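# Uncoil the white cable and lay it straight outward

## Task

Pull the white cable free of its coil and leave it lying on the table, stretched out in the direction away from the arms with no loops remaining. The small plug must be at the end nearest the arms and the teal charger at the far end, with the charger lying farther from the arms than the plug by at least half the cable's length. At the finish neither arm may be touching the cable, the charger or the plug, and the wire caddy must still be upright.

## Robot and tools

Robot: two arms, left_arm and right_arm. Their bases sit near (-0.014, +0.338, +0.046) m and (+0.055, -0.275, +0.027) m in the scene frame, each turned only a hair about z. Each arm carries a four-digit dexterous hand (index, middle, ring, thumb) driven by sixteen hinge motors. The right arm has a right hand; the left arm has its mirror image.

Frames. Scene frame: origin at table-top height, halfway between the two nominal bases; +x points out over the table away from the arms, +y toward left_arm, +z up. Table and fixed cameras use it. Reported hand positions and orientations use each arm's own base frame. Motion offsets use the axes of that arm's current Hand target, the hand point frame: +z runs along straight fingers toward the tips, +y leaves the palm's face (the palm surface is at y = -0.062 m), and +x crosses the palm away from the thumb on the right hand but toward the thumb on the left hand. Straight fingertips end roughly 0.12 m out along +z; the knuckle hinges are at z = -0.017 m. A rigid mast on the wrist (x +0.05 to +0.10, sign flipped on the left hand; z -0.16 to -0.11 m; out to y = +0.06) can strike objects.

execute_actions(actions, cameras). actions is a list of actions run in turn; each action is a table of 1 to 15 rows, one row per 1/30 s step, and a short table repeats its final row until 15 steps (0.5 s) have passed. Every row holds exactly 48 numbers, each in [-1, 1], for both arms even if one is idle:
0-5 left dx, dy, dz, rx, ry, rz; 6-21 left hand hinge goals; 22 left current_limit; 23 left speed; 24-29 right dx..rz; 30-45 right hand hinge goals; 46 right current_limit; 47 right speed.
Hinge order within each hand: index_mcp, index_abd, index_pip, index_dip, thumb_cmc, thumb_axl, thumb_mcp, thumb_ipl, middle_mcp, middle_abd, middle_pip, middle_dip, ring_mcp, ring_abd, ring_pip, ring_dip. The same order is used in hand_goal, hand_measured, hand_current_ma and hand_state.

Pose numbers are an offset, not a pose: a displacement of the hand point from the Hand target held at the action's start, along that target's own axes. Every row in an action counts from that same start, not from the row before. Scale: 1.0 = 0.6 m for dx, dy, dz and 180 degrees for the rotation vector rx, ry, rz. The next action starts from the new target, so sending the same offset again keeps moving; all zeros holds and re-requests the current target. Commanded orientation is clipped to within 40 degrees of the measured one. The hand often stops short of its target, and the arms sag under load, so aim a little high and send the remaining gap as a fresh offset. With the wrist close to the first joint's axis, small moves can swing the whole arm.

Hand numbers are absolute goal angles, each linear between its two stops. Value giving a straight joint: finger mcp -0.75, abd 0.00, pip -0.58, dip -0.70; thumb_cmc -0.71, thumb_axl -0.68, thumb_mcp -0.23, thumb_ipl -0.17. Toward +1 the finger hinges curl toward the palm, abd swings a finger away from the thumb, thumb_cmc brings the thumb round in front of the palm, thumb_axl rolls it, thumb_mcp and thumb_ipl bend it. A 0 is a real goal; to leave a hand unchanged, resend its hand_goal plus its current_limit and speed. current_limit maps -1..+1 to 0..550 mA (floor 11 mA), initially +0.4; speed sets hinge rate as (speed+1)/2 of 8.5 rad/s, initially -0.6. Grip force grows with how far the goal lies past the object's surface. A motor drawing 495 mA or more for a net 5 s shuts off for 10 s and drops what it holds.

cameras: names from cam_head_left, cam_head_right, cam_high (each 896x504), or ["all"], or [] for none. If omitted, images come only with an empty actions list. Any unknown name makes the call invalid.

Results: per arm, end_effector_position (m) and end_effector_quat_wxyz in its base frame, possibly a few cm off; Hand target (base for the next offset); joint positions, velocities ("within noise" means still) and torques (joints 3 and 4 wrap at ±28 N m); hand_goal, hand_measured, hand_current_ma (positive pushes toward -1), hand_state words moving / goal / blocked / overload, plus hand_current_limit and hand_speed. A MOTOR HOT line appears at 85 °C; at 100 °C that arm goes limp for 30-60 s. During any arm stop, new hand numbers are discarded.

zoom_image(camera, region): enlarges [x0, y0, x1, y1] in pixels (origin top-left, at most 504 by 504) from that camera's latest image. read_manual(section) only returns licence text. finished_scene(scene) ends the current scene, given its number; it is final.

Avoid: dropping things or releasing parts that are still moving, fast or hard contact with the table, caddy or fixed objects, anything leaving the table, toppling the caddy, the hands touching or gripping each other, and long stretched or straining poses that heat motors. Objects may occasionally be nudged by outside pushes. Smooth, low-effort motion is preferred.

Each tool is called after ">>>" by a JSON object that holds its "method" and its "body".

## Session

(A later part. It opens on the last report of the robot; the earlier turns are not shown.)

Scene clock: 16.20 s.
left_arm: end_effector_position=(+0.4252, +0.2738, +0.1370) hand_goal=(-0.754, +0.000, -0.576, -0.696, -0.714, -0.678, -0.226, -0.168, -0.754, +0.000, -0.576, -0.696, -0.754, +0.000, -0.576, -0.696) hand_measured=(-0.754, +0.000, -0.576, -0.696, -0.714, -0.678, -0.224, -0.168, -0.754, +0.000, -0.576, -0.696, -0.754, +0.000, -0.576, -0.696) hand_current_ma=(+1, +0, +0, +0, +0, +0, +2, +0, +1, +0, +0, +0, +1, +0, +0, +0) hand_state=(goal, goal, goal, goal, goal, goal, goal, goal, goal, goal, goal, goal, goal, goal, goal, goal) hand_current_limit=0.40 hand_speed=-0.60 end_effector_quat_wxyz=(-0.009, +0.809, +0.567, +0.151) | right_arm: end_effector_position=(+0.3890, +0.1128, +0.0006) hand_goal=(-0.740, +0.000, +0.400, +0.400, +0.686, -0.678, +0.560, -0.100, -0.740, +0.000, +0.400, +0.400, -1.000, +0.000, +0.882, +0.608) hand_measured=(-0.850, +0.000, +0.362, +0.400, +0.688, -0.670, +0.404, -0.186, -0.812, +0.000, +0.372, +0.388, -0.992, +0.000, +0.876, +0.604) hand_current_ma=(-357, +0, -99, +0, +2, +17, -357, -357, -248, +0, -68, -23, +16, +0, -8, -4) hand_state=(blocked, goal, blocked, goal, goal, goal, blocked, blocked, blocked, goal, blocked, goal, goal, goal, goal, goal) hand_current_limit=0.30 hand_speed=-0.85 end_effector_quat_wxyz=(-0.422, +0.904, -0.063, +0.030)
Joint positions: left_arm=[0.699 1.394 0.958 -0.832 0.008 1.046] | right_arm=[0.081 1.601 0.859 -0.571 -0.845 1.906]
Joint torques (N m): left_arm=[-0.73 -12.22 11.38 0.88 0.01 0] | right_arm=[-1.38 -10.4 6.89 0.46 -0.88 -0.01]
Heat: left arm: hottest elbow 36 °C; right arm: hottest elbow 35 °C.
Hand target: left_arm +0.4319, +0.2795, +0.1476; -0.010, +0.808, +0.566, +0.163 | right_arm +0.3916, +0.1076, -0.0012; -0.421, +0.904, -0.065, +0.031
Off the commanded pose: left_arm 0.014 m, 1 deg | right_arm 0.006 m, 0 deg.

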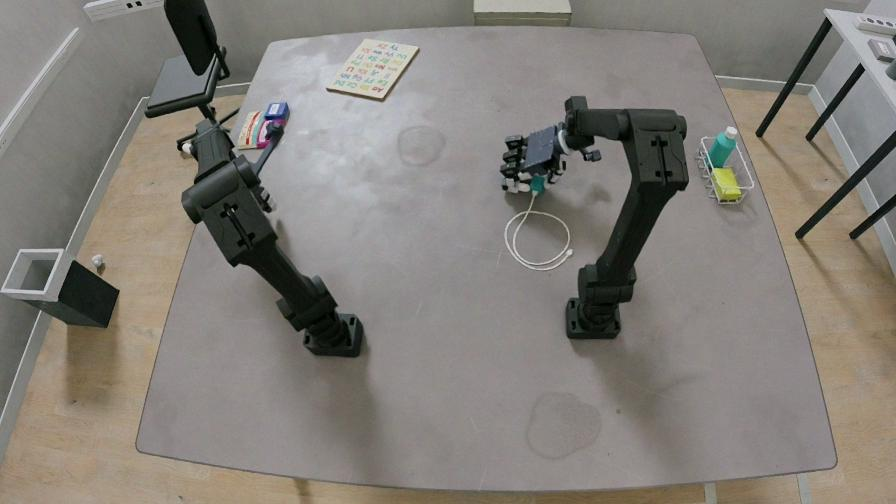

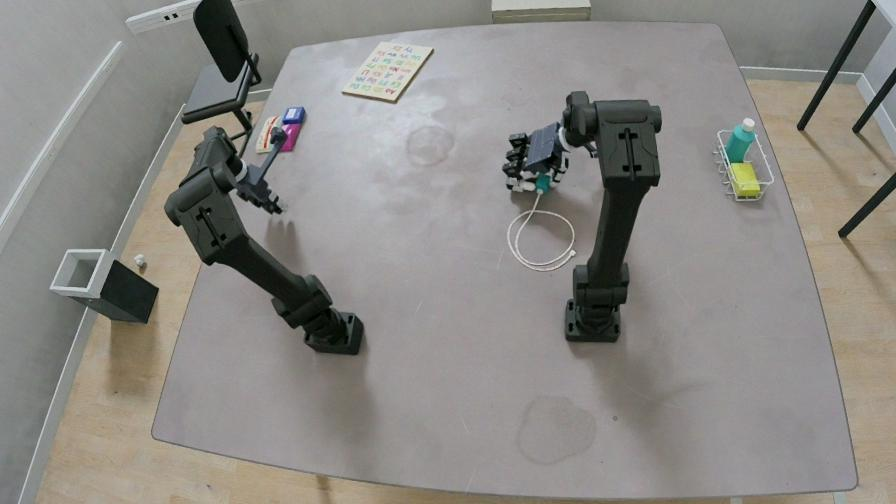

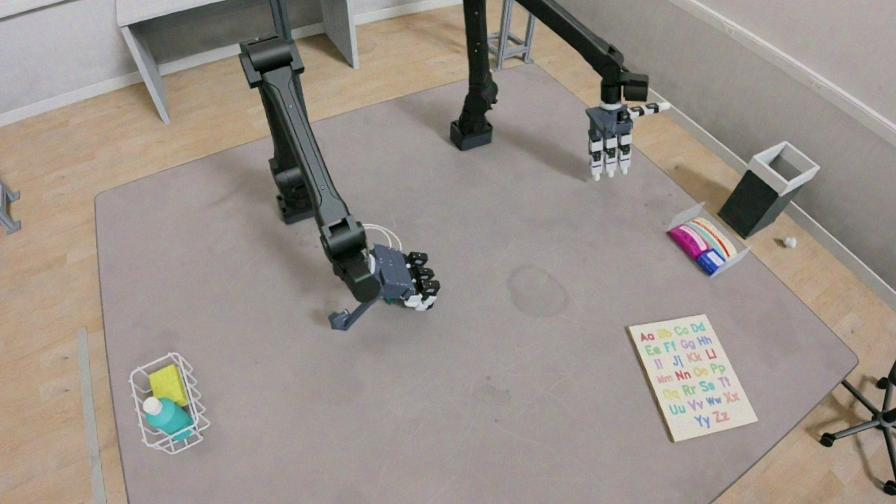

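>>> {"method": "execute_actions", "body": {"actions": [[[0,0,0,0,0,0,-0.754,0,-0.576,-0.696,-0.714,-0.678,-0.226,-0.168,-0.754,0,-0.576,-0.696,-0.754,0,-0.576,-0.696,0.4,-0.6, -0.0075,-0.0663,-0.0507,0.0047,-0.0006,-0.0547,-0.74,0,0.40,0.40,0.686,-0.678,0.56,-0.10,-0.74,0,0.40,0.40,-1,0,0.883,0.609,0.3,-0.85]],[[0,0,0,0,0,0,-0.754,0,-0.576,-0.696,-0.714,-0.678,-0.226,-0.168,-0.754,0,-0.576,-0.696,-0.754,0,-0.576,-0.696,0.4,-0.6, 0.004,-0.0667,-0.0507,0.0047,-0.0006,-0.0547,-0.74,0,0.40,0.40,0.686,-0.678,0.56,-0.10,-0.74,0,0.40,0.40,-1,0,0.883,0.609,0.3,-0.85]],[[0,0,0,0,0,0,-0.754,0,-0.576,-0.696,-0.714,-0.678,-0.226,-0.168,-0.754,0,-0.576,-0.696,-0.754,0,-0.576,-0.696,0.4,-0.6, 0.011,-0.1062,-0.0657,0.0031,0.0092,-0.0285,-0.74,0,0.40,0.40,0.686,-0.678,0.56,-0.10,-0.74,0,0.40,0.40,-1,0,0.883,0.609,0.3,-0.85]],[[0,0,0,0,0,0,-0.754,0,-0.576,-0.696,-0.714,-0.678,-0.226,-0.168,-0.754,0,-0.576,-0.696,-0.754,0,-0.576,-0.696,0.4,-0.6, 0.0223,-0.1052,-0.0642,0.004,0.0094,-0.0283,-0.74,0,0.40,0.40,0.686,-0.678,0.56,-0.10,-0.74,0,0.40,0.40,-1,0,0.883,0.609,0.3,-0.85]],[[0,0,0,0,0,0,-0.754,0,-0.576,-0.696,-0.714,-0.678,-0.226,-0.168,-0.754,0,-0.576,-0.696,-0.754,0,-0.576,-0.696,0.4,-0.6, 0.0335,-0.1038,-0.0618,0.0049,0.0097,-0.028,-0.74,0,0.40,0.40,0.686,-0.678,0.56,-0.10,-0.74,0,0.40,0.40,-1,0,0.883,0.609,0.3,-0.85]],[[0,0,0,0,0,0,-0.754,0,-0.576,-0.696,-0.714,-0.678,-0.226,-0.168,-0.754,0,-0.576,-0.696,-0.754,0,-0.576,-0.696,0.4,-0.6, 0.0432,-0.111,-0.0587,0.0078,0.0137,-0.0372,-0.74,0,0.40,0.40,0.686,-0.678,0.56,-0.10,-0.74,0,0.40,0.40,-1,0,0.883,0.609,0.3,-0.85]],[[0,0,0,0,0,0,-0.754,0,-0.576,-0.696,-0.714,-0.678,-0.226,-0.168,-0.754,0,-0.576,-0.696,-0.754,0,-0.576,-0.696,0.4,-0.6, 0.0582,-0.1063,-0.0537,0.0093,0.0145,-0.0365,-0.74,0,0.40,0.40,0.686,-0.678,0.56,-0.10,-0.74,0,0.40,0.40,-1,0,0.883,0.609,0.3,-0.85]],[[0,0,0,0,0,0,-0.754,0,-0.576,-0.696,-0.714,-0.678,-0.226,-0.168,-0.754,0,-0.576,-0.696,-0.754,0,-0.576,-0.696,0.4,-0.6, 0.0722,-0.101,-0.0472,0.0106,0.0152,-0.0357,-0.74,0,0.40,0.40,0.686,-0.678,0.56,-0.10,-0.74,0,0.40,0.40,-1,0,0.883,0.609,0.3,-0.85]]], "cameras": ["cam_high", "cam_head_left"]}}

Scene clock: 23.13 s.
left_arm: end_effector_position=(+0.4252, +0.2738, +0.1370) hand_goal=(-0.754, +0.000, -0.576, -0.696, -0.714, -0.678, -0.226, -0.168, -0.754, +0.000, -0.576, -0.696, -0.754, +0.000, -0.576, -0.696) hand_measured=(-0.754, +0.000, -0.576, -0.696, -0.714, -0.678, -0.224, -0.168, -0.754, +0.000, -0.576, -0.696, -0.754, +0.000, -0.576, -0.696) hand_current_ma=(+1, +0, +0, +0, +0, +0, +2, +0, +1, +0, +0, +0, +1, +0, +0, +0) hand_state=(goal, goal, goal, goal, goal, goal, goal, goal, goal, goal, goal, goal, goal, goal, goal, goal) hand_current_limit=0.40 hand_speed=-0.60 end_effector_quat_wxyz=(-0.009, +0.809, +0.567, +0.151) | right_arm: end_effector_position=(+0.2928, +0.1774, +0.5265) hand_goal=(-0.740, +0.000, +0.400, +0.400, +0.686, -0.678, +0.560, -0.100, -0.740, +0.000, +0.400, +0.400, -1.000, +0.000, +0.882, +0.608) hand_measured=(-0.828, +0.000, +0.362, +0.398, +0.686, -0.670, +0.390, -0.186, -0.790, +0.000, +0.372, +0.392, -0.992, +0.000, +0.878, +0.604) hand_current_ma=(-325, +0, -99, -2, -1, +15, -357, -357, -160, +0, -68, -12, +16, +0, -7, -4) hand_state=(blocked, goal, blocked, goal, goal, goal, blocked, blocked, blocked, goal, blocked, goal, goal, goal, goal, goal) hand_current_limit=0.30 hand_speed=-0.85 end_effector_quat_wxyz=(-0.436, +0.793, +0.302, +0.299)
Joint positions: left_arm=[0.699 1.394 0.958 -0.832 0.008 1.046] | right_arm=[0.318 0.964 1.621 -1.405 -0.868 1.56]
Joint torques (N m): left_arm=[-0.79 -12.22 11.49 0.91 0.04 -0.01] | right_arm=[0.91 -1.85 11.49 1.48 -0.52 -0.06]
Heat: left arm: hottest elbow 36 °C; right arm: hottest elbow 35 °C.
Hand target: left_arm +0.4319, +0.2795, +0.1476; -0.010, +0.808, +0.566, +0.163 | right_arm +0.2901, +0.1819, +0.5485; -0.436, +0.782, +0.317, +0.313
Off the commanded pose: left_arm 0.014 m, 1 deg | right_arm 0.023 m, 3 deg.
Images, in order (width x height): cam_head_left 896x504, cam_high 896x504.

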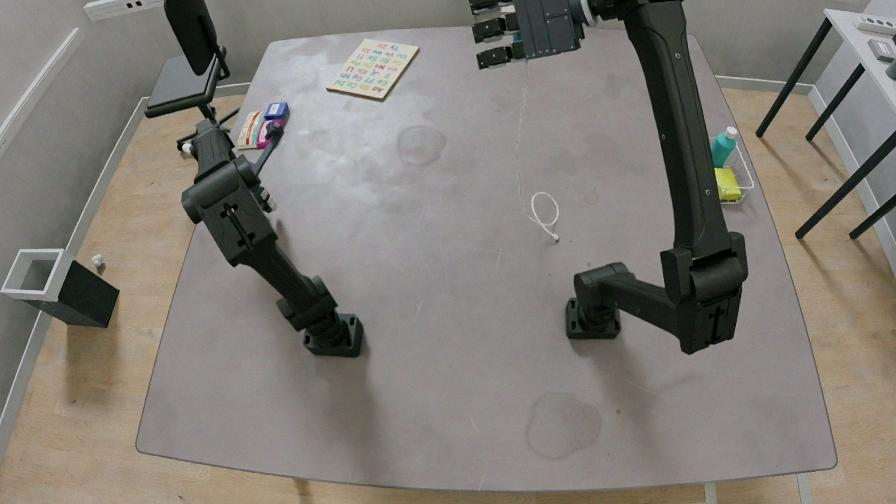

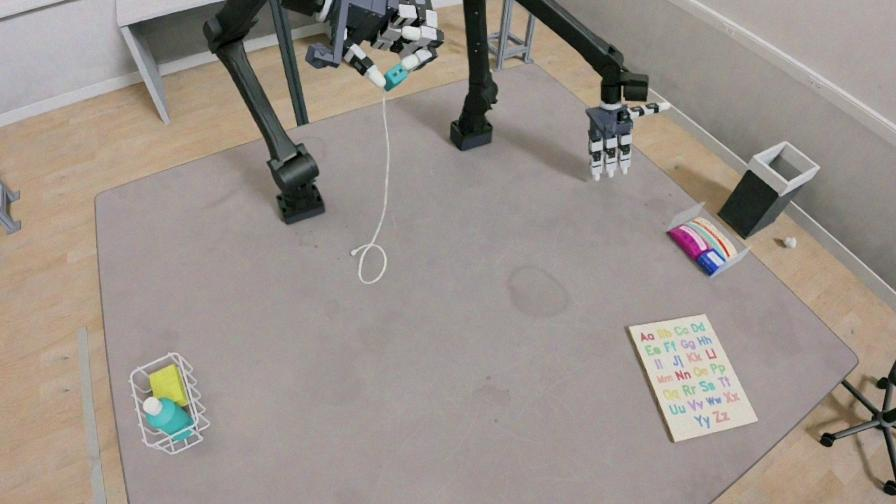

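>>> {"method": "execute_actions", "body": {"actions": [[[0,0,0,0,0,0,-0.754,0,-0.576,-0.696,-0.714,-0.678,-0.226,-0.168,-0.754,0,-0.576,-0.696,-0.754,0,-0.576,-0.696,0.4,-0.6, 0.0667,-0.0962,-0.031,0.0187,0.0119,-0.0385,-0.74,0,0.40,0.40,0.686,-0.678,0.56,-0.10,-0.74,0,0.40,0.40,-1,0,0.883,0.609,0.3,-0.85]],[[0,0,0,0,0,0,-0.754,0,-0.576,-0.696,-0.714,-0.678,-0.226,-0.168,-0.754,0,-0.576,-0.696,-0.754,0,-0.576,-0.696,0.4,-0.6, 0.0787,-0.0892,-0.0222,0.0204,0.0137,-0.0371,-0.74,0,0.40,0.40,0.686,-0.678,0.56,-0.10,-0.74,0,0.40,0.40,-1,0,0.883,0.609,0.3,-0.85]],[[0,0,0,0,0,0,-0.754,0,-0.576,-0.696,-0.714,-0.678,-0.226,-0.168,-0.754,0,-0.576,-0.696,-0.754,0,-0.576,-0.696,0.4,-0.6, 0.0892,-0.0808,-0.0128,0.0218,0.0156,-0.0356,-0.74,0,0.40,0.40,0.686,-0.678,0.56,-0.10,-0.74,0,0.40,0.40,-1,0,0.883,0.609,0.3,-0.85]],[[0,0,0,0,0,0,-0.754,0,-0.576,-0.696,-0.714,-0.678,-0.226,-0.168,-0.754,0,-0.576,-0.696,-0.754,0,-0.576,-0.696,0.4,-0.6, 0.0817,-0.097,0.01,0.0441,0.0234,-0.0529,-0.74,0,0.40,0.40,0.686,-0.678,0.56,-0.10,-0.74,0,0.40,0.40,-1,0,0.883,0.609,0.3,-0.85]],[[0,0,0,0,0,0,-0.754,0,-0.576,-0.696,-0.714,-0.678,-0.226,-0.168,-0.754,0,-0.576,-0.696,-0.754,0,-0.576,-0.696,0.4,-0.6, 0.0942,-0.0802,0.0298,0.0462,0.0294,-0.0478,-0.74,0,0.40,0.40,0.686,-0.678,0.56,-0.10,-0.74,0,0.40,0.40,-1,0,0.883,0.609,0.3,-0.85]]], "cameras": ["cam_high", "cam_head_left"]}}

Scene clock: 27.40 s.
left_arm: end_effector_position=(+0.4252, +0.2738, +0.1370) hand_goal=(-0.754, +0.000, -0.576, -0.696, -0.714, -0.678, -0.226, -0.168, -0.754, +0.000, -0.576, -0.696, -0.754, +0.000, -0.576, -0.696) hand_measured=(-0.754, +0.000, -0.576, -0.696, -0.714, -0.678, -0.224, -0.168, -0.754, +0.000, -0.576, -0.696, -0.754, +0.000, -0.576, -0.696) hand_current_ma=(+1, +0, +0, +0, +0, +0, +2, +0, +1, +0, +0, +0, +1, +0, +0, +0) hand_state=(goal, goal, goal, goal, goal, goal, goal, goal, goal, goal, goal, goal, goal, goal, goal, goal) hand_current_limit=0.40 hand_speed=-0.60 end_effector_quat_wxyz=(-0.009, +0.809, +0.567, +0.151) | right_arm: end_effector_position=(+0.1402, +0.2855, +0.8552) hand_goal=(-0.740, +0.000, +0.400, +0.400, +0.686, -0.678, +0.560, -0.100, -0.740, +0.000, +0.400, +0.400, -1.000, +0.000, +0.882, +0.608) hand_measured=(-0.828, +0.000, +0.362, +0.398, +0.684, -0.670, +0.390, -0.186, -0.790, +0.000, +0.372, +0.392, -0.998, +0.000, +0.878, +0.606) hand_current_ma=(-325, +0, -99, -2, -1, +15, -357, -357, -159, +0, -68, -12, +3, +0, -4, -4) hand_state=(blocked, goal, blocked, goal, goal, goal, blocked, blocked, blocked, goal, blocked, goal, goal, goal, goal, goal) hand_current_limit=0.30 hand_speed=-0.85 end_effector_quat_wxyz=(+0.525, -0.474, -0.547, -0.448)
Joint positions: left_arm=[0.699 1.394 0.958 -0.832 0.008 1.046] | right_arm=[0.9 1.335 2.754 -1.489 -0.818 1.527]
Joint torques (N m): left_arm=[-0.85 -12.1 11.45 0.81 0.05 -0.02] | right_arm=[0.73 -1.32 5.44 2 0.12 -0.21]
Heat: left arm: hottest elbow 37 °C; right arm: hottest elbow 36 °C.
Hand target: left_arm +0.4319, +0.2795, +0.1476; -0.010, +0.808, +0.566, +0.163 | right_arm +0.1336, +0.2838, +0.8647; +0.521, -0.462, -0.556, -0.453
Off the commanded pose: left_arm 0.014 m, 1 deg | right_arm 0.012 m, 2 deg.
Images, in order (width x height): cam_head_left 896x504, cam_high 896x504.

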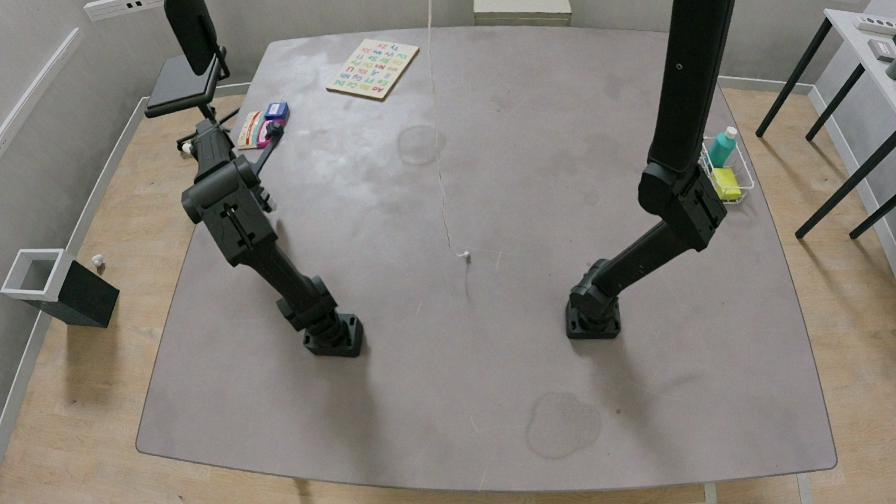

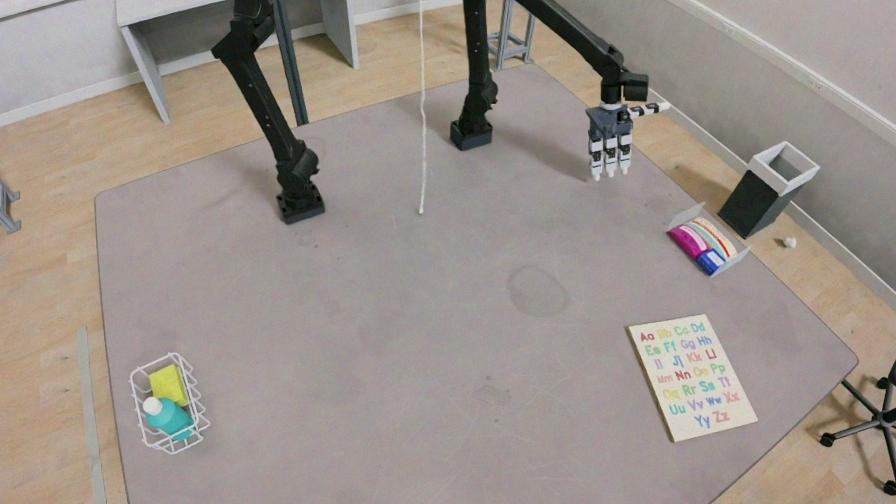

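>>> {"method": "execute_actions", "body": {"actions": [[[0,0,0,0,0,0,-0.754,0,-0.576,-0.696,-0.714,-0.678,-0.226,-0.168,-0.754,0,-0.576,-0.696,-0.754,0,-0.576,-0.696,0.4,-0.6, 0.0292,-0.099,0.0133,0.0575,0.0178,-0.0213,-0.74,0,0.40,0.40,0.686,-0.678,0.56,-0.10,-0.74,0,0.40,0.40,-1,0,0.883,0.609,0.3,-0.85]],[[0,0,0,0,0,0,-0.754,0,-0.576,-0.696,-0.714,-0.678,-0.226,-0.168,-0.754,0,-0.576,-0.696,-0.754,0,-0.576,-0.696,0.4,-0.6, 0.0337,-0.0932,0.0328,0.0572,0.0217,-0.0181,-0.74,0,0.40,0.40,0.686,-0.678,0.56,-0.10,-0.74,0,0.40,0.40,-1,0,0.883,0.609,0.3,-0.85]],[[0,0,0,0,0,0,-0.754,0,-0.576,-0.696,-0.714,-0.678,-0.226,-0.168,-0.754,0,-0.576,-0.696,-0.754,0,-0.576,-0.696,0.4,-0.6, 0.0085,-0.1168,0.0638,0.0917,0.0124,0.0104,-0.74,0,0.40,0.40,0.686,-0.678,0.56,-0.10,-0.74,0,0.40,0.40,-1,0,0.883,0.609,0.3,-0.85]],[[0,0,0,0,0,0,-0.754,0,-0.576,-0.696,-0.714,-0.678,-0.226,-0.168,-0.754,0,-0.576,-0.696,-0.754,0,-0.576,-0.696,0.4,-0.6, -0.0821,-0.0111,-0.0093,0,0,0,-0.74,0,0.40,0.40,0.686,-0.678,0.56,-0.10,-0.74,0,0.40,0.40,-1,0,0.883,0.609,0.3,-0.85]]], "cameras": ["cam_high", "cam_head_left"]}}

Scene clock: 30.70 s.
left_arm: end_effector_position=(+0.4252, +0.2738, +0.1370) hand_goal=(-0.754, +0.000, -0.576, -0.696, -0.714, -0.678, -0.226, -0.168, -0.754, +0.000, -0.576, -0.696, -0.754, +0.000, -0.576, -0.696) hand_measured=(-0.754, +0.000, -0.576, -0.696, -0.714, -0.678, -0.224, -0.168, -0.754, +0.000, -0.576, -0.696, -0.754, +0.000, -0.576, -0.696) hand_current_ma=(+1, +0, +0, +0, +0, +0, +2, +0, +1, +0, +0, +0, +1, +0, +0, +0) hand_state=(goal, goal, goal, goal, goal, goal, goal, goal, goal, goal, goal, goal, goal, goal, goal, goal) hand_current_limit=0.40 hand_speed=-0.60 end_effector_quat_wxyz=(-0.009, +0.809, +0.567, +0.151) | right_arm: end_effector_position=(-0.0634, +0.2820, +0.8326) hand_goal=(-0.740, +0.000, +0.400, +0.400, +0.686, -0.678, +0.560, -0.100, -0.740, +0.000, +0.400, +0.400, -1.000, +0.000, +0.882, +0.608) hand_measured=(-0.828, +0.000, +0.362, +0.398, +0.684, -0.670, +0.390, -0.186, -0.790, +0.000, +0.372, +0.392, -1.000, +0.000, +0.880, +0.606) hand_current_ma=(-325, +0, -99, -2, -2, +15, -358, -357, -157, +0, -68, -12, +1, +0, -3, -3) hand_state=(blocked, goal, blocked, goal, goal, goal, blocked, blocked, blocked, goal, blocked, goal, goal, goal, goal, goal) hand_current_limit=0.30 hand_speed=-0.85 end_effector_quat_wxyz=(+0.645, -0.224, -0.668, -0.296)
Joint positions: left_arm=[0.699 1.394 0.958 -0.832 0.008 1.046] | right_arm=[1.538 1.025 2.214 -1.177 -0.85 1.473]
Joint torques (N m): left_arm=[-0.62 -11.75 11.43 0.87 0.03 -0.03] | right_arm=[-0.21 0.38 5.24 3.04 -0.04 0.04]
Heat: left arm: hottest elbow 37 °C; right arm: hottest elbow 36 °C.
Hand target: left_arm +0.4319, +0.2795, +0.1476; -0.010, +0.808, +0.566, +0.163 | right_arm -0.0651, +0.2774, +0.8424; +0.655, -0.211, -0.658, -0.307
Off the commanded pose: left_arm 0.014 m, 1 deg | right_arm 0.011 m, 2 deg.
Images, in order (width x height): cam_head_left 896x504, cam_high 896x504.

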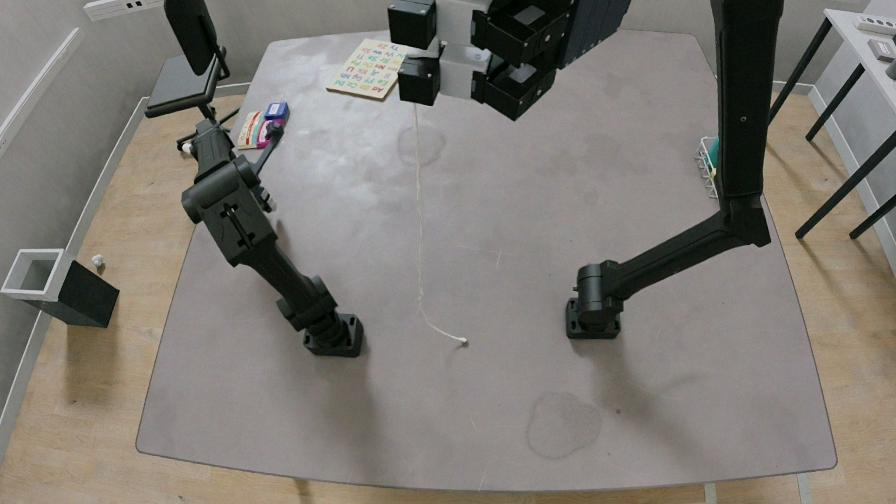

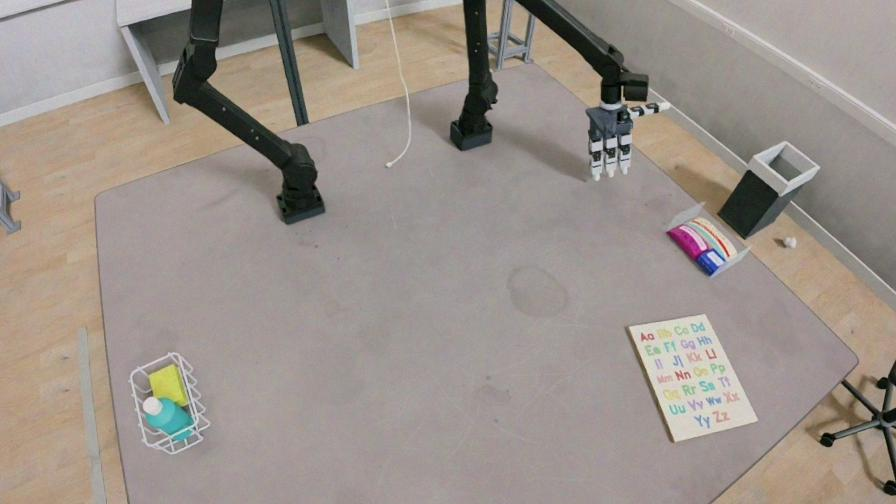

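>>> {"method": "execute_actions", "body": {"actions": [[[0,0,0,0,0,0,-0.754,0,-0.576,-0.696,-0.714,-0.678,-0.226,-0.168,-0.754,0,-0.576,-0.696,-0.754,0,-0.576,-0.696,0.4,-0.6, -0.0253,0.0677,-0.0757,-0.0685,-0.0108,0.0054,-0.74,0,0.40,0.40,0.686,-0.678,0.56,-0.10,-0.74,0,0.40,0.40,-1,0,0.883,0.609,0.3,-0.85]],[[0,0,0,0,0,0,-0.754,0,-0.576,-0.696,-0.714,-0.678,-0.226,-0.168,-0.754,0,-0.576,-0.696,-0.754,0,-0.576,-0.696,0.4,-0.6, -0.026,0.0825,-0.0587,-0.0686,-0.009,0.0069,-0.74,0,0.40,0.40,0.686,-0.678,0.56,-0.10,-0.74,0,0.40,0.40,-1,0,0.883,0.609,0.3,-0.85]],[[0,0,0,0,0,0,-0.754,0,-0.576,-0.696,-0.714,-0.678,-0.226,-0.168,-0.754,0,-0.576,-0.696,-0.754,0,-0.576,-0.696,0.4,-0.6, -0.0458,0.1015,-0.0382,-0.0539,-0.0089,0.0107,-0.74,0,0.40,0.40,0.686,-0.678,0.56,-0.10,-0.74,0,0.40,0.40,-1,0,0.883,0.609,0.3,-0.85]],[[0,0,0,0,0,0,-0.754,0,-0.576,-0.696,-0.714,-0.678,-0.226,-0.168,-0.754,0,-0.576,-0.696,-0.754,0,-0.576,-0.696,0.4,-0.6, -0.0428,0.108,-0.0193,-0.0539,-0.0072,0.0122,-0.74,0,0.40,0.40,0.686,-0.678,0.56,-0.10,-0.74,0,0.40,0.40,-1,0,0.883,0.609,0.3,-0.85]],[[0,0,0,0,0,0,-0.754,0,-0.576,-0.696,-0.714,-0.678,-0.226,-0.168,-0.754,0,-0.576,-0.696,-0.754,0,-0.576,-0.696,0.4,-0.6, -0.0552,0.1122,0.001,-0.0322,-0.0156,0.0233,-0.74,0,0.40,0.40,0.686,-0.678,0.56,-0.10,-0.74,0,0.40,0.40,-1,0,0.883,0.609,0.3,-0.85]],[[0,0,0,0,0,0,-0.754,0,-0.576,-0.696,-0.714,-0.678,-0.226,-0.168,-0.754,0,-0.576,-0.696,-0.754,0,-0.576,-0.696,0.4,-0.6, -0.0462,0.1153,0.0148,-0.0317,-0.0136,0.0248,-0.74,0,0.40,0.40,0.686,-0.678,0.56,-0.10,-0.74,0,0.40,0.40,-1,0,0.883,0.609,0.3,-0.85]]], "cameras": ["cam_high", "cam_head_left"]}}

Scene clock: 35.37 s.
left_arm: end_effector_position=(+0.4252, +0.2738, +0.1370) hand_goal=(-0.754, +0.000, -0.576, -0.696, -0.714, -0.678, -0.226, -0.168, -0.754, +0.000, -0.576, -0.696, -0.754, +0.000, -0.576, -0.696) hand_measured=(-0.754, +0.000, -0.576, -0.696, -0.714, -0.678, -0.224, -0.168, -0.754, +0.000, -0.576, -0.696, -0.754, +0.000, -0.576, -0.696) hand_current_ma=(+1, +0, +0, +0, +0, +0, +2, +0, +1, +0, +0, +0, +1, +0, +0, +0) hand_state=(goal, goal, goal, goal, goal, goal, goal, goal, goal, goal, goal, goal, goal, goal, goal, goal) hand_current_limit=0.40 hand_speed=-0.60 end_effector_quat_wxyz=(-0.009, +0.809, +0.567, +0.151) | right_arm: end_effector_position=(+0.3278, +0.2961, +0.6888) hand_goal=(-0.740, +0.000, +0.400, +0.400, +0.686, -0.678, +0.560, -0.100, -0.740, +0.000, +0.400, +0.400, -1.000, +0.000, +0.882, +0.608) hand_measured=(-0.828, +0.000, +0.362, +0.398, +0.684, -0.670, +0.390, -0.186, -0.790, +0.000, +0.372, +0.394, -1.000, +0.000, +0.880, +0.606) hand_current_ma=(-325, +0, -99, -2, -2, +15, -357, -357, -157, +0, -68, -11, +0, +0, -3, -3) hand_state=(blocked, goal, blocked, goal, goal, goal, blocked, blocked, blocked, goal, blocked, goal, goal, goal, goal, goal) hand_current_limit=0.30 hand_speed=-0.85 end_effector_quat_wxyz=(-0.470, +0.610, +0.449, +0.454)
Joint positions: left_arm=[0.699 1.394 0.958 -0.832 0.008 1.046] | right_arm=[0.561 1.126 1.895 -0.996 -0.863 1.566]
Joint torques (N m): left_arm=[-0.91 -12.16 11.51 0.8 0.03 -0.04] | right_arm=[-0.97 -5.42 8.81 2.89 -0.09 0.05]
Heat: left arm: hottest elbow 37 °C; right arm: hottest elbow 36 °C.
Hand target: left_arm +0.4319, +0.2795, +0.1476; -0.010, +0.808, +0.566, +0.163 | right_arm +0.3258, +0.2903, +0.7052; -0.468, +0.599, +0.447, +0.471
Off the commanded pose: left_arm 0.014 m, 1 deg | right_arm 0.018 m, 2 deg.
Images, in order (width x height): cam_head_left 896x504, cam_high 896x504.

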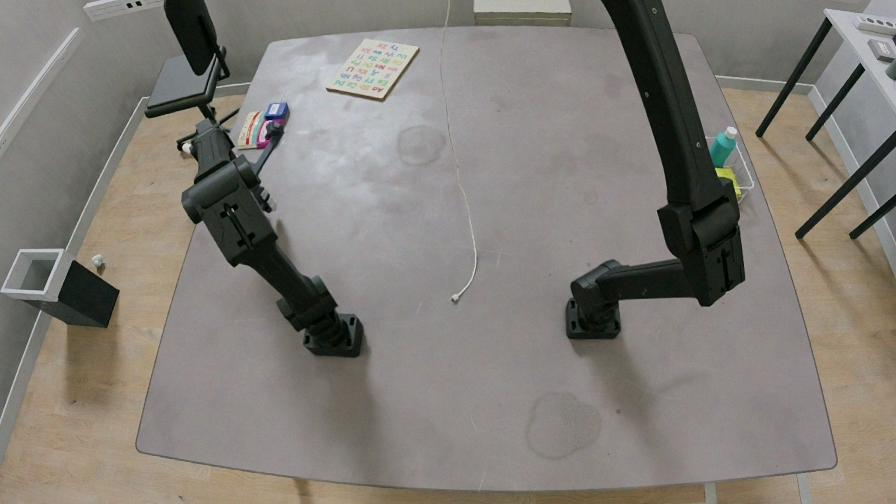

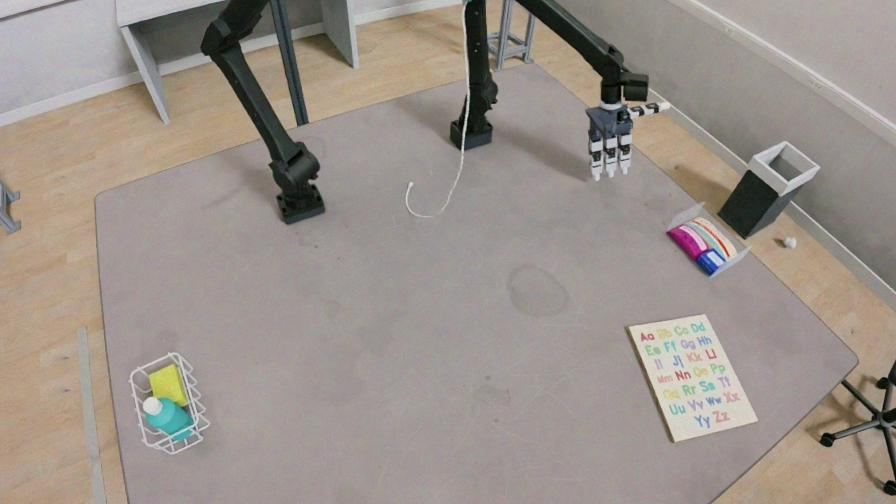

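>>> {"method": "execute_actions", "body": {"actions": [[[0,0,0,0,0,0,-0.754,0,-0.576,-0.696,-0.714,-0.678,-0.226,-0.168,-0.754,0,-0.576,-0.696,-0.754,0,-0.576,-0.696,0.4,-0.6, -0.05,0.111,0.0285,-0.0172,-0.0142,0.0243,-0.74,0,0.40,0.40,0.686,-0.678,0.56,-0.10,-0.74,0,0.40,0.40,-1,0,0.883,0.609,0.3,-0.85]],[[0,0,0,0,0,0,-0.754,0,-0.576,-0.696,-0.714,-0.678,-0.226,-0.168,-0.754,0,-0.576,-0.696,-0.754,0,-0.576,-0.696,0.4,-0.6, -0.0398,0.1128,0.0367,-0.0167,-0.0133,0.025,-0.74,0,0.40,0.40,0.686,-0.678,0.56,-0.10,-0.74,0,0.40,0.40,-1,0,0.883,0.609,0.3,-0.85]],[[0,0,0,0,0,0,-0.754,0,-0.576,-0.696,-0.714,-0.678,-0.226,-0.168,-0.754,0,-0.576,-0.696,-0.754,0,-0.576,-0.696,0.4,-0.6, -0.0548,0.0987,0.0435,-0.0089,-0.02,0.0306,-0.74,0,0.40,0.40,0.686,-0.678,0.56,-0.10,-0.74,0,0.40,0.40,-1,0,0.883,0.609,0.3,-0.85]],[[0,0,0,0,0,0,-0.754,0,-0.576,-0.696,-0.714,-0.678,-0.226,-0.168,-0.754,0,-0.576,-0.696,-0.754,0,-0.576,-0.696,0.4,-0.6, -0.0422,0.102,0.0493,-0.0083,-0.0194,0.0311,-0.74,0,0.40,0.40,0.686,-0.678,0.56,-0.10,-0.74,0,0.40,0.40,-1,0,0.883,0.609,0.3,-0.85]],[[0,0,0,0,0,0,-0.754,0,-0.576,-0.696,-0.714,-0.678,-0.226,-0.168,-0.754,0,-0.576,-0.696,-0.754,0,-0.576,-0.696,0.4,-0.6, -0.0402,0.0993,0.0542,-0.005,-0.0217,0.0326,-0.74,0,0.40,0.40,0.686,-0.678,0.56,-0.10,-0.74,0,0.40,0.40,-1,0,0.883,0.609,0.3,-0.85]],[[0,0,0,0,0,0,-0.754,0,-0.576,-0.696,-0.714,-0.678,-0.226,-0.168,-0.754,0,-0.576,-0.696,-0.754,0,-0.576,-0.696,0.4,-0.6, -0.0258,0.102,0.0582,-0.005,-0.0217,0.0326,-0.74,0,0.40,0.40,0.686,-0.678,0.56,-0.10,-0.74,0,0.40,0.40,-1,0,0.883,0.609,0.3,-0.85]]], "cameras": ["cam_high", "cam_head_left"]}}

Scene clock: 39.73 s.
left_arm: end_effector_position=(+0.4252, +0.2738, +0.1370) hand_goal=(-0.754, +0.000, -0.576, -0.696, -0.714, -0.678, -0.226, -0.168, -0.754, +0.000, -0.576, -0.696, -0.754, +0.000, -0.576, -0.696) hand_measured=(-0.754, +0.000, -0.576, -0.696, -0.714, -0.678, -0.224, -0.168, -0.754, +0.000, -0.576, -0.696, -0.754, +0.000, -0.576, -0.696) hand_current_ma=(+1, +0, +0, +0, +0, +0, +2, +0, +1, +0, +0, +0, +1, +0, +0, +0) hand_state=(goal, goal, goal, goal, goal, goal, goal, goal, goal, goal, goal, goal, goal, goal, goal, goal) hand_current_limit=0.40 hand_speed=-0.60 end_effector_quat_wxyz=(-0.009, +0.809, +0.567, +0.151) | right_arm: end_effector_position=(+0.6318, +0.3147, +0.3696) hand_goal=(-0.740, +0.000, +0.400, +0.400, +0.686, -0.678, +0.560, -0.100, -0.740, +0.000, +0.400, +0.400, -1.000, +0.000, +0.882, +0.608) hand_measured=(-0.828, +0.000, +0.362, +0.398, +0.684, -0.670, +0.390, -0.186, -0.790, +0.000, +0.372, +0.394, -0.996, +0.000, +0.880, +0.606) hand_current_ma=(-325, +0, -99, -2, -2, +15, -357, -357, -157, +0, -68, -11, +4, +0, -3, -3) hand_state=(blocked, goal, blocked, goal, goal, goal, blocked, blocked, blocked, goal, blocked, goal, goal, goal, goal, goal) hand_current_limit=0.30 hand_speed=-0.85 end_effector_quat_wxyz=(-0.445, +0.817, +0.283, +0.233)
Joint positions: left_arm=[0.699 1.394 0.958 -0.832 0.008 1.046] | right_arm=[0.353 1.846 2.112 -1.136 -0.866 1.592]
Joint torques (N m): left_arm=[-0.91 -11.87 11.49 0.87 0.02 -0.01] | right_arm=[-1.26 -19.78 13.03 1.29 -0.7 0.07]
Motor temperatures (°C): left_arm=[31 33 38 32 28 31] | right_arm=[31 32 36 30 28 30]
Heat: left arm: hottest elbow 38 °C; right arm: hottest elbow 36 °C.
Hand target: left_arm +0.4319, +0.2795, +0.1476; -0.010, +0.808, +0.566, +0.163 | right_arm +0.6394, +0.3093, +0.4047; -0.445, +0.808, +0.287, +0.259
Off the commanded pose: left_arm 0.014 m, 1 deg | right_arm 0.036 m, 3 deg.
Images, in order (width x height): cam_head_left 896x504, cam_high 896x504.

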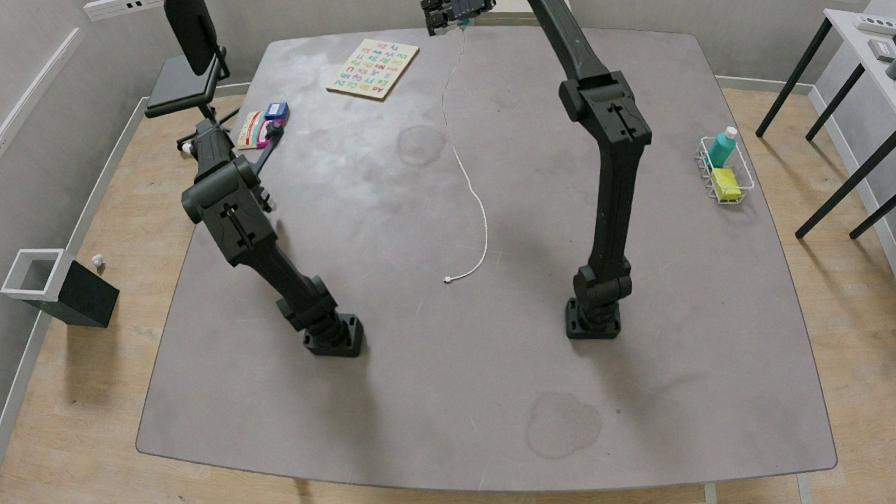

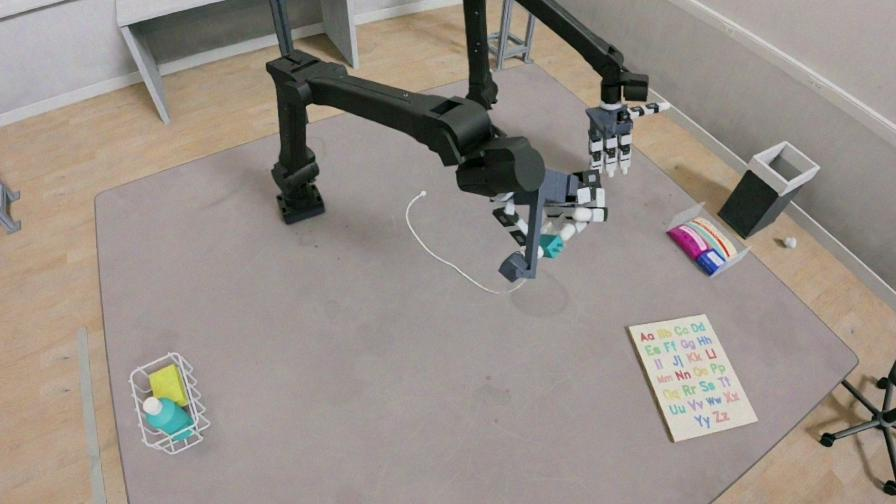

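>>> {"method": "execute_actions", "body": {"actions": [[[0,0,0,0,0,0,-0.754,0,-0.576,-0.696,-0.714,-0.678,-0.226,-0.168,-0.754,0,-0.576,-0.696,-0.754,0,-0.576,-0.696,0.4,-0.6, -0.0367,0.1132,0.0342,-0.0051,-0.02,0.034,-0.74,0,0.40,0.40,0.686,-0.678,0.56,-0.10,-0.74,0,0.40,0.40,-1,0,0.883,0.609,0.3,-0.85]],[[0,0,0,0,0,0,-0.754,0,-0.576,-0.696,-0.714,-0.678,-0.226,-0.168,-0.754,0,-0.576,-0.696,-0.754,0,-0.576,-0.696,0.4,-0.6, -0.0292,0.1112,0.0368,-0.0043,-0.0195,0.0344,-0.74,0,0.40,0.40,0.686,-0.678,0.56,-0.10,-0.74,0,0.40,0.40,-1,0,0.883,0.609,0.3,-0.85]],[[0,0,0,0,0,0,-0.754,0,-0.576,-0.696,-0.714,-0.678,-0.226,-0.168,-0.754,0,-0.576,-0.696,-0.754,0,-0.576,-0.696,0.4,-0.6, -0.022,0.1093,0.039,-0.0034,-0.0192,0.0347,-0.74,0,0.40,0.40,0.686,-0.678,0.56,-0.10,-0.74,0,0.40,0.40,-1,0,0.883,0.609,0.3,-0.85]],[[0,0,0,0,0,0,-0.754,0,-0.576,-0.696,-0.714,-0.678,-0.226,-0.168,-0.754,0,-0.576,-0.696,-0.754,0,-0.576,-0.696,0.4,-0.6, -0.0153,0.1077,0.0407,-0.0024,-0.0189,0.0349,-0.74,0,0.40,0.40,0.686,-0.678,0.56,-0.10,-0.74,0,0.40,0.40,-1,0,0.883,0.609,0.3,-0.85]]], "cameras": ["cam_high", "cam_head_left"]}}

Scene clock: 44.00 s.
left_arm: end_effector_position=(+0.4252, +0.2738, +0.1370) hand_goal=(-0.754, +0.000, -0.576, -0.696, -0.714, -0.678, -0.226, -0.168, -0.754, +0.000, -0.576, -0.696, -0.754, +0.000, -0.576, -0.696) hand_measured=(-0.754, +0.000, -0.576, -0.696, -0.714, -0.678, -0.224, -0.168, -0.754, +0.000, -0.576, -0.696, -0.754, +0.000, -0.576, -0.696) hand_current_ma=(+1, +0, +0, +0, +0, +0, +2, +0, +1, +0, +0, +0, +1, +0, +0, +0) hand_state=(goal, goal, goal, goal, goal, goal, goal, goal, goal, goal, goal, goal, goal, goal, goal, goal) hand_current_limit=0.40 hand_speed=-0.60 end_effector_quat_wxyz=(-0.009, +0.809, +0.567, +0.151) | right_arm: end_effector_position=(+0.7374, +0.2429, +0.1280) hand_goal=(-0.740, +0.000, +0.400, +0.400, +0.686, -0.678, +0.560, -0.100, -0.740, +0.000, +0.400, +0.400, -1.000, +0.000, +0.882, +0.608) hand_measured=(-0.828, +0.000, +0.362, +0.398, +0.684, -0.670, +0.390, -0.186, -0.790, +0.000, +0.372, +0.394, -0.996, +0.000, +0.880, +0.606) hand_current_ma=(-325, +0, -99, -2, -2, +15, -358, -357, -157, +0, -68, -11, +7, +0, -3, -3) hand_state=(blocked, goal, blocked, goal, goal, goal, blocked, blocked, blocked, goal, blocked, goal, goal, goal, goal, goal) hand_current_limit=0.30 hand_speed=-0.85 end_effector_quat_wxyz=(-0.432, +0.890, +0.139, +0.050)
Joint positions: left_arm=[0.699 1.394 0.958 -0.832 0.008 1.046] | right_arm=[0.216 2.511 2.717 -1.561 -0.881 1.58]
Joint torques (N m): left_arm=[-0.73 -12.4 11.43 0.9 0.02 -0.01] | right_arm=[-0.97 -26.29 12.19 0.44 -0.95 -0.05]
Heat: left arm: hottest elbow 38 °C; right arm: hottest elbow 37 °C.
Hand target: left_arm +0.4319, +0.2795, +0.1476; -0.010, +0.808, +0.566, +0.163 | right_arm +0.7498, +0.2392, +0.1498; -0.433, +0.886, +0.152, +0.066
Off the commanded pose: left_arm 0.014 m, 1 deg | right_arm 0.025 m, 2 deg.
Images, in order (width x height): cam_head_left 896x504, cam_high 896x504.

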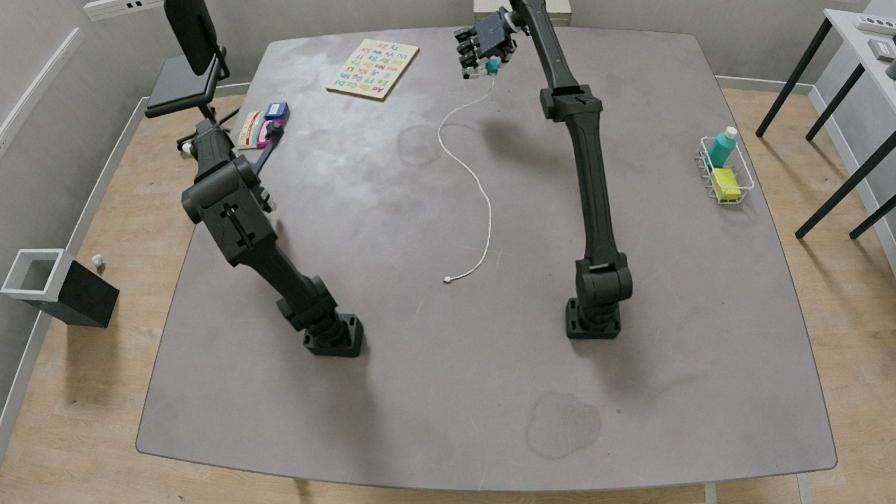

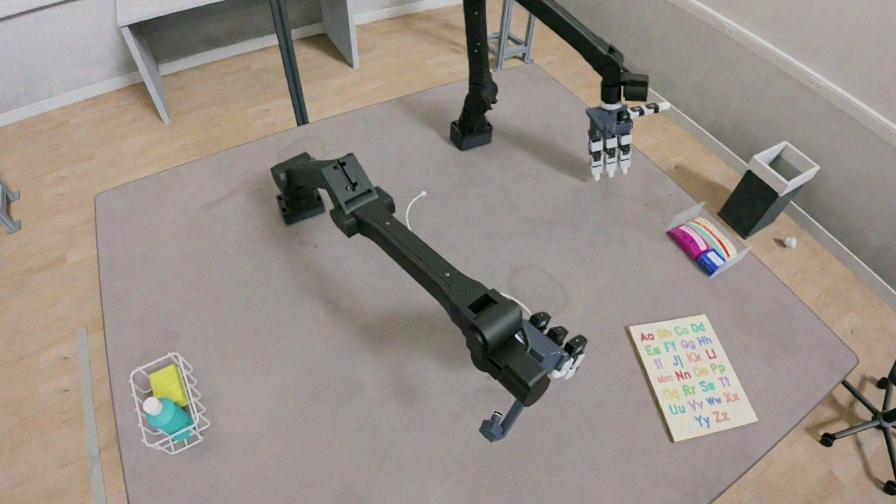

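>>> {"method": "execute_actions", "body": {"actions": [[[0,0,0,0,0,0,-0.754,0,-0.576,-0.696,-0.714,-0.678,-0.226,-0.168,-0.754,0,-0.576,-0.696,-0.754,0,-0.576,-0.696,0.4,-0.6, -0.003,0.0822,0.0328,-0.0014,-0.0116,0.0266,-0.74,0,0.40,0.40,0.686,-0.678,0.56,-0.10,-0.74,0,0.40,0.40,-1,0,0.883,0.609,0.3,-0.85]],[[0,0,0,0,0,0,-0.754,0,-0.576,-0.696,-0.714,-0.678,-0.226,-0.168,-0.754,0,-0.576,-0.696,-0.754,0,-0.576,-0.696,0.4,-0.6, -0.001,0.069,0.0347,-0.0007,-0.0114,0.0266,-0.74,0,0.40,0.40,0.686,-0.678,0.56,-0.10,-0.74,0,0.40,0.40,-1,0,0.883,0.609,0.3,-0.85]]], "cameras": ["cam_head_left", "cam_head_right"]}}

>>> {"method": "zoom_image", "body": {"camera": "cam_head_left", "region": [440, 40, 540, 140]}}

Scene clock: 45.73 s.
left_arm: end_effector_position=(+0.4252, +0.2738, +0.1370) hand_goal=(-0.754, +0.000, -0.576, -0.696, -0.714, -0.678, -0.226, -0.168, -0.754, +0.000, -0.576, -0.696, -0.754, +0.000, -0.576, -0.696) hand_measured=(-0.754, +0.000, -0.576, -0.696, -0.714, -0.678, -0.224, -0.168, -0.754, +0.000, -0.576, -0.696, -0.754, +0.000, -0.576, -0.696) hand_current_ma=(+1, +0, +0, +0, +0, +0, +2, +0, +1, +0, +0, +0, +1, +0, +0, +0) hand_state=(goal, goal, goal, goal, goal, goal, goal, goal, goal, goal, goal, goal, goal, goal, goal, goal) hand_current_limit=0.40 hand_speed=-0.60 end_effector_quat_wxyz=(-0.009, +0.809, +0.567, +0.151) | right_arm: end_effector_position=(+0.7557, +0.2243, +0.0373) hand_goal=(-0.740, +0.000, +0.400, +0.400, +0.686, -0.678, +0.560, -0.100, -0.740, +0.000, +0.400, +0.400, -1.000, +0.000, +0.882, +0.608) hand_measured=(-0.828, +0.000, +0.362, +0.398, +0.684, -0.670, +0.390, -0.186, -0.790, +0.000, +0.372, +0.394, -0.996, +0.000, +0.880, +0.606) hand_current_ma=(-325, +0, -99, -2, -1, +15, -357, -357, -157, +0, -68, -11, +7, +0, -3, -3) hand_state=(blocked, goal, blocked, goal, goal, goal, blocked, blocked, blocked, goal, blocked, goal, goal, goal, goal, goal) hand_current_limit=0.30 hand_speed=-0.85 end_effector_quat_wxyz=(-0.430, +0.899, +0.084, +0.019)
Joint positions: left_arm=[0.699 1.394 0.958 -0.832 0.008 1.046] | right_arm=[0.186 2.711 2.871 -1.562 -0.879 1.65]
Joint torques (N m): left_arm=[-1.03 -11.87 11.52 0.91 0.02 -0.02] | right_arm=[-1.32 -26.93 12.42 1.1 -0.86 0.24]
Heat: left arm: hottest elbow 38 °C; right arm: hottest elbow 37 °C.
Hand target: left_arm +0.4319, +0.2795, +0.1476; -0.010, +0.808, +0.566, +0.163 | right_arm +0.7724, +0.2171, +0.0557; -0.428, +0.899, +0.093, -0.002
Off the commanded pose: left_arm 0.014 m, 1 deg | right_arm 0.026 m, 3 deg.
elbow stopped short (right arm): the move would have taken joint 3 (elbow) straighter than the controller allows.
Images, in order (width x height): cam_head_left 896x504, cam_head_right 896x504.

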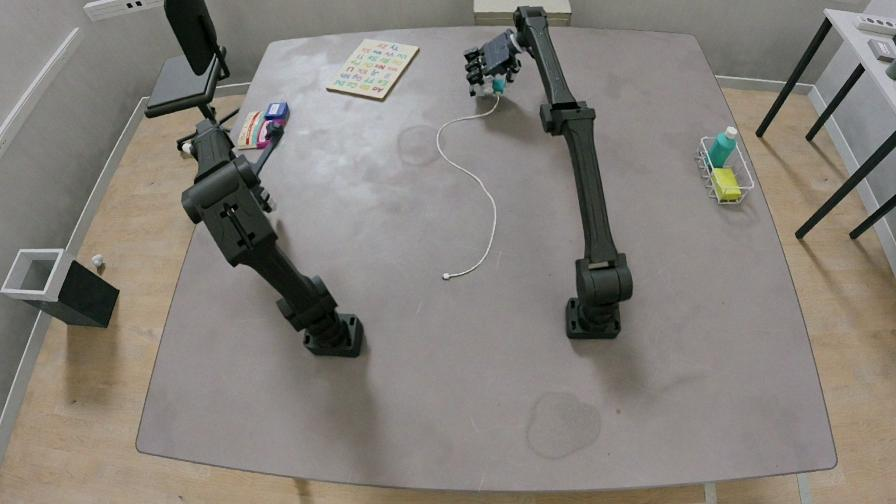

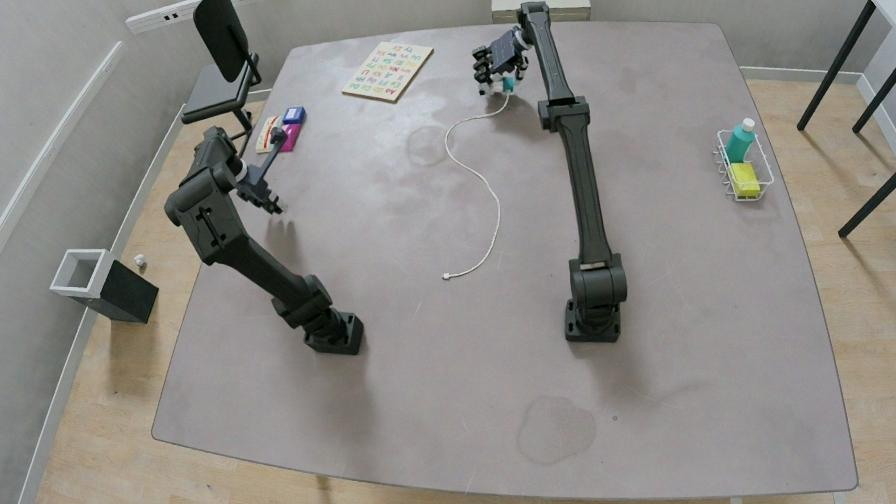

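Scaled by 5.040 from the camera's 896x504 image, which has a finer 1280x720 frame.

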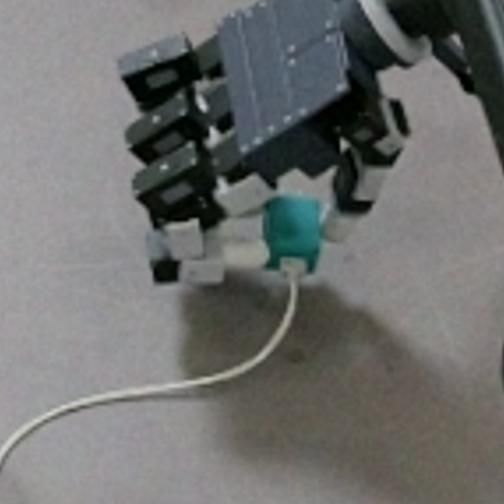

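>>> {"method": "execute_actions", "body": {"actions": [[[0,0,0,0,0,0,-0.754,0,-0.576,-0.696,-0.714,-0.678,-0.226,-0.168,-0.754,0,-0.576,-0.696,-0.754,0,-0.576,-0.696,0.4,-0.6, -0.0165,0.0215,0.0212,0,0,0,-0.74,0,0.40,0.40,0.686,-0.678,0.56,-0.10,-0.74,0,0.40,0.40,-1,0,0.883,0.609,0.3,-0.85]],[[0,0,0,0,0,0,-0.754,0,-0.576,-0.696,-0.714,-0.678,-0.226,-0.168,-0.754,0,-0.576,-0.696,-0.754,0,-0.576,-0.696,0.4,-0.6, -0.0165,0.0295,0.028,0,0,0,-0.74,0,0.40,0.40,0.686,-0.678,0.56,-0.10,-0.74,0,0.40,0.40,-1,0,0.883,0.609,0.3,-0.85]]], "cameras": ["cam_head_left", "cam_head_right"]}}

>>> {"method": "zoom_image", "body": {"camera": "cam_head_left", "region": [460, 50, 540, 130]}}

Scene clock: 47.37 s.
left_arm: end_effector_position=(+0.4252, +0.2738, +0.1370) hand_goal=(-0.754, +0.000, -0.576, -0.696, -0.714, -0.678, -0.226, -0.168, -0.754, +0.000, -0.576, -0.696, -0.754, +0.000, -0.576, -0.696) hand_measured=(-0.754, +0.000, -0.576, -0.696, -0.714, -0.678, -0.224, -0.168, -0.754, +0.000, -0.576, -0.696, -0.754, +0.000, -0.576, -0.696) hand_current_ma=(+1, +0, +0, +0, +0, +0, +2, +0, +1, +0, +0, +0, +1, +0, +0, +0) hand_state=(goal, goal, goal, goal, goal, goal, goal, goal, goal, goal, goal, goal, goal, goal, goal, goal) hand_current_limit=0.40 hand_speed=-0.60 end_effector_quat_wxyz=(-0.009, +0.809, +0.567, +0.151) | right_arm: end_effector_position=(+0.7466, +0.2224, +0.0137) hand_goal=(-0.740, +0.000, +0.400, +0.400, +0.686, -0.678, +0.560, -0.100, -0.740, +0.000, +0.400, +0.400, -1.000, +0.000, +0.882, +0.608) hand_measured=(-0.826, +0.000, +0.370, +0.404, +0.690, -0.668, +0.390, -0.186, -0.790, +0.000, +0.364, +0.390, -0.996, +0.000, +0.880, +0.606) hand_current_ma=(-317, +0, -78, +5, +5, +21, -357, -357, -157, +0, -97, -21, +7, +0, -3, -3) hand_state=(blocked, goal, blocked, goal, goal, goal, blocked, blocked, blocked, goal, blocked, goal, goal, goal, goal, goal) hand_current_limit=0.30 hand_speed=-0.85 end_effector_quat_wxyz=(-0.429, +0.900, +0.084, -0.004)
Joint positions: left_arm=[0.699 1.394 0.958 -0.832 0.008 1.046] | right_arm=[0.186 2.745 2.877 -1.6 -0.881 1.62]
Joint torques (N m): left_arm=[-1.08 -12.16 11.44 0.94 0.05 -0.01] | right_arm=[-0.97 -24.94 11.92 0.16 -0.85 -0.02]
Heat: left arm: hottest elbow 38 °C; right arm: hottest elbow 37 °C.
Hand target: left_arm +0.4319, +0.2795, +0.1476; -0.010, +0.808, +0.566, +0.163 | right_arm +0.7556, +0.2176, +0.0119; -0.428, +0.899, +0.093, -0.002
Off the commanded pose: left_arm 0.014 m, 1 deg | right_arm 0.010 m, 1 deg.
elbow stopped short (right arm): the move would have taken joint 3 (elbow) straighter than the controller allows.
Images, in order (width x height): cam_head_left 896x504, cam_head_right 896x504.

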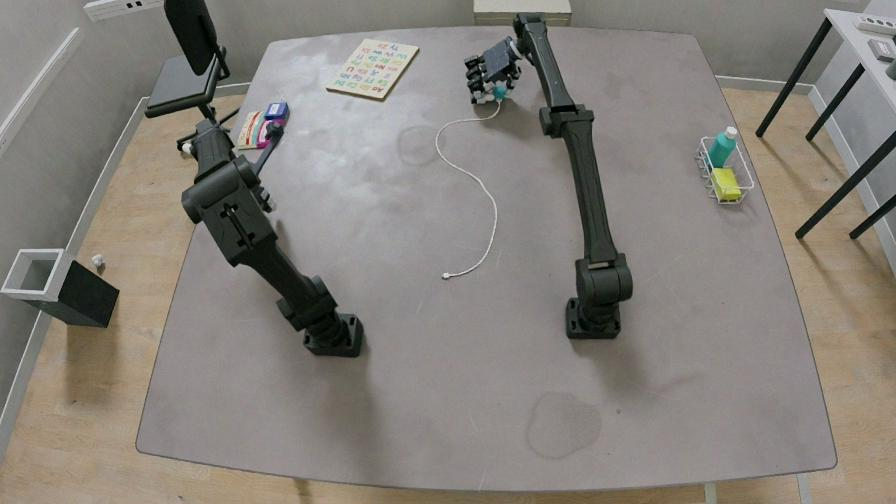

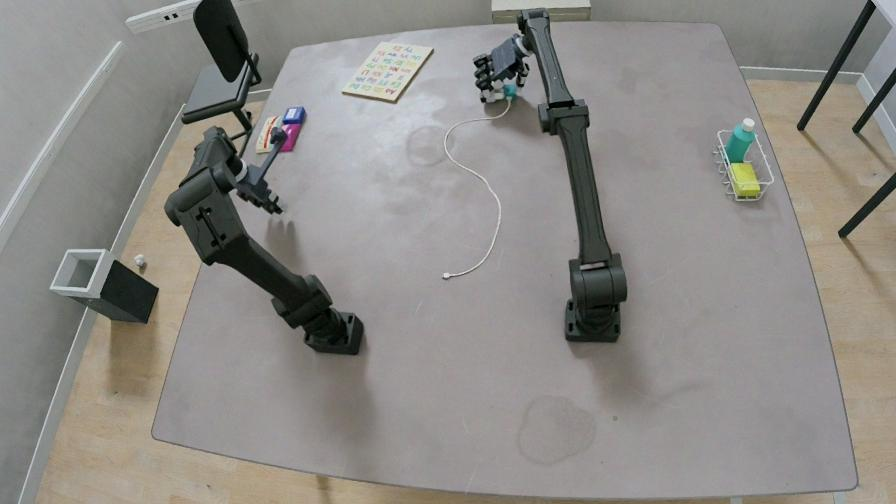

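Scaled by 6.300 from the camera's 896x504 image, which has a finer 1280x720 frame.

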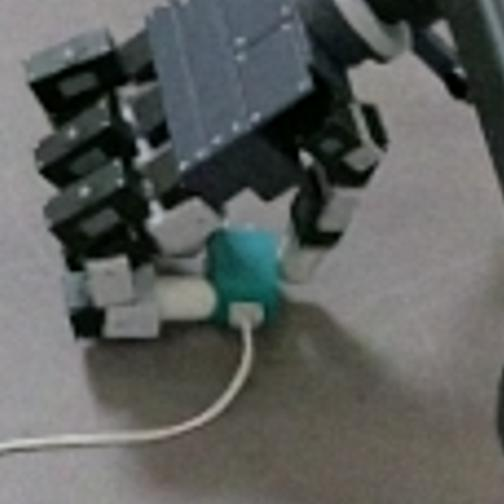

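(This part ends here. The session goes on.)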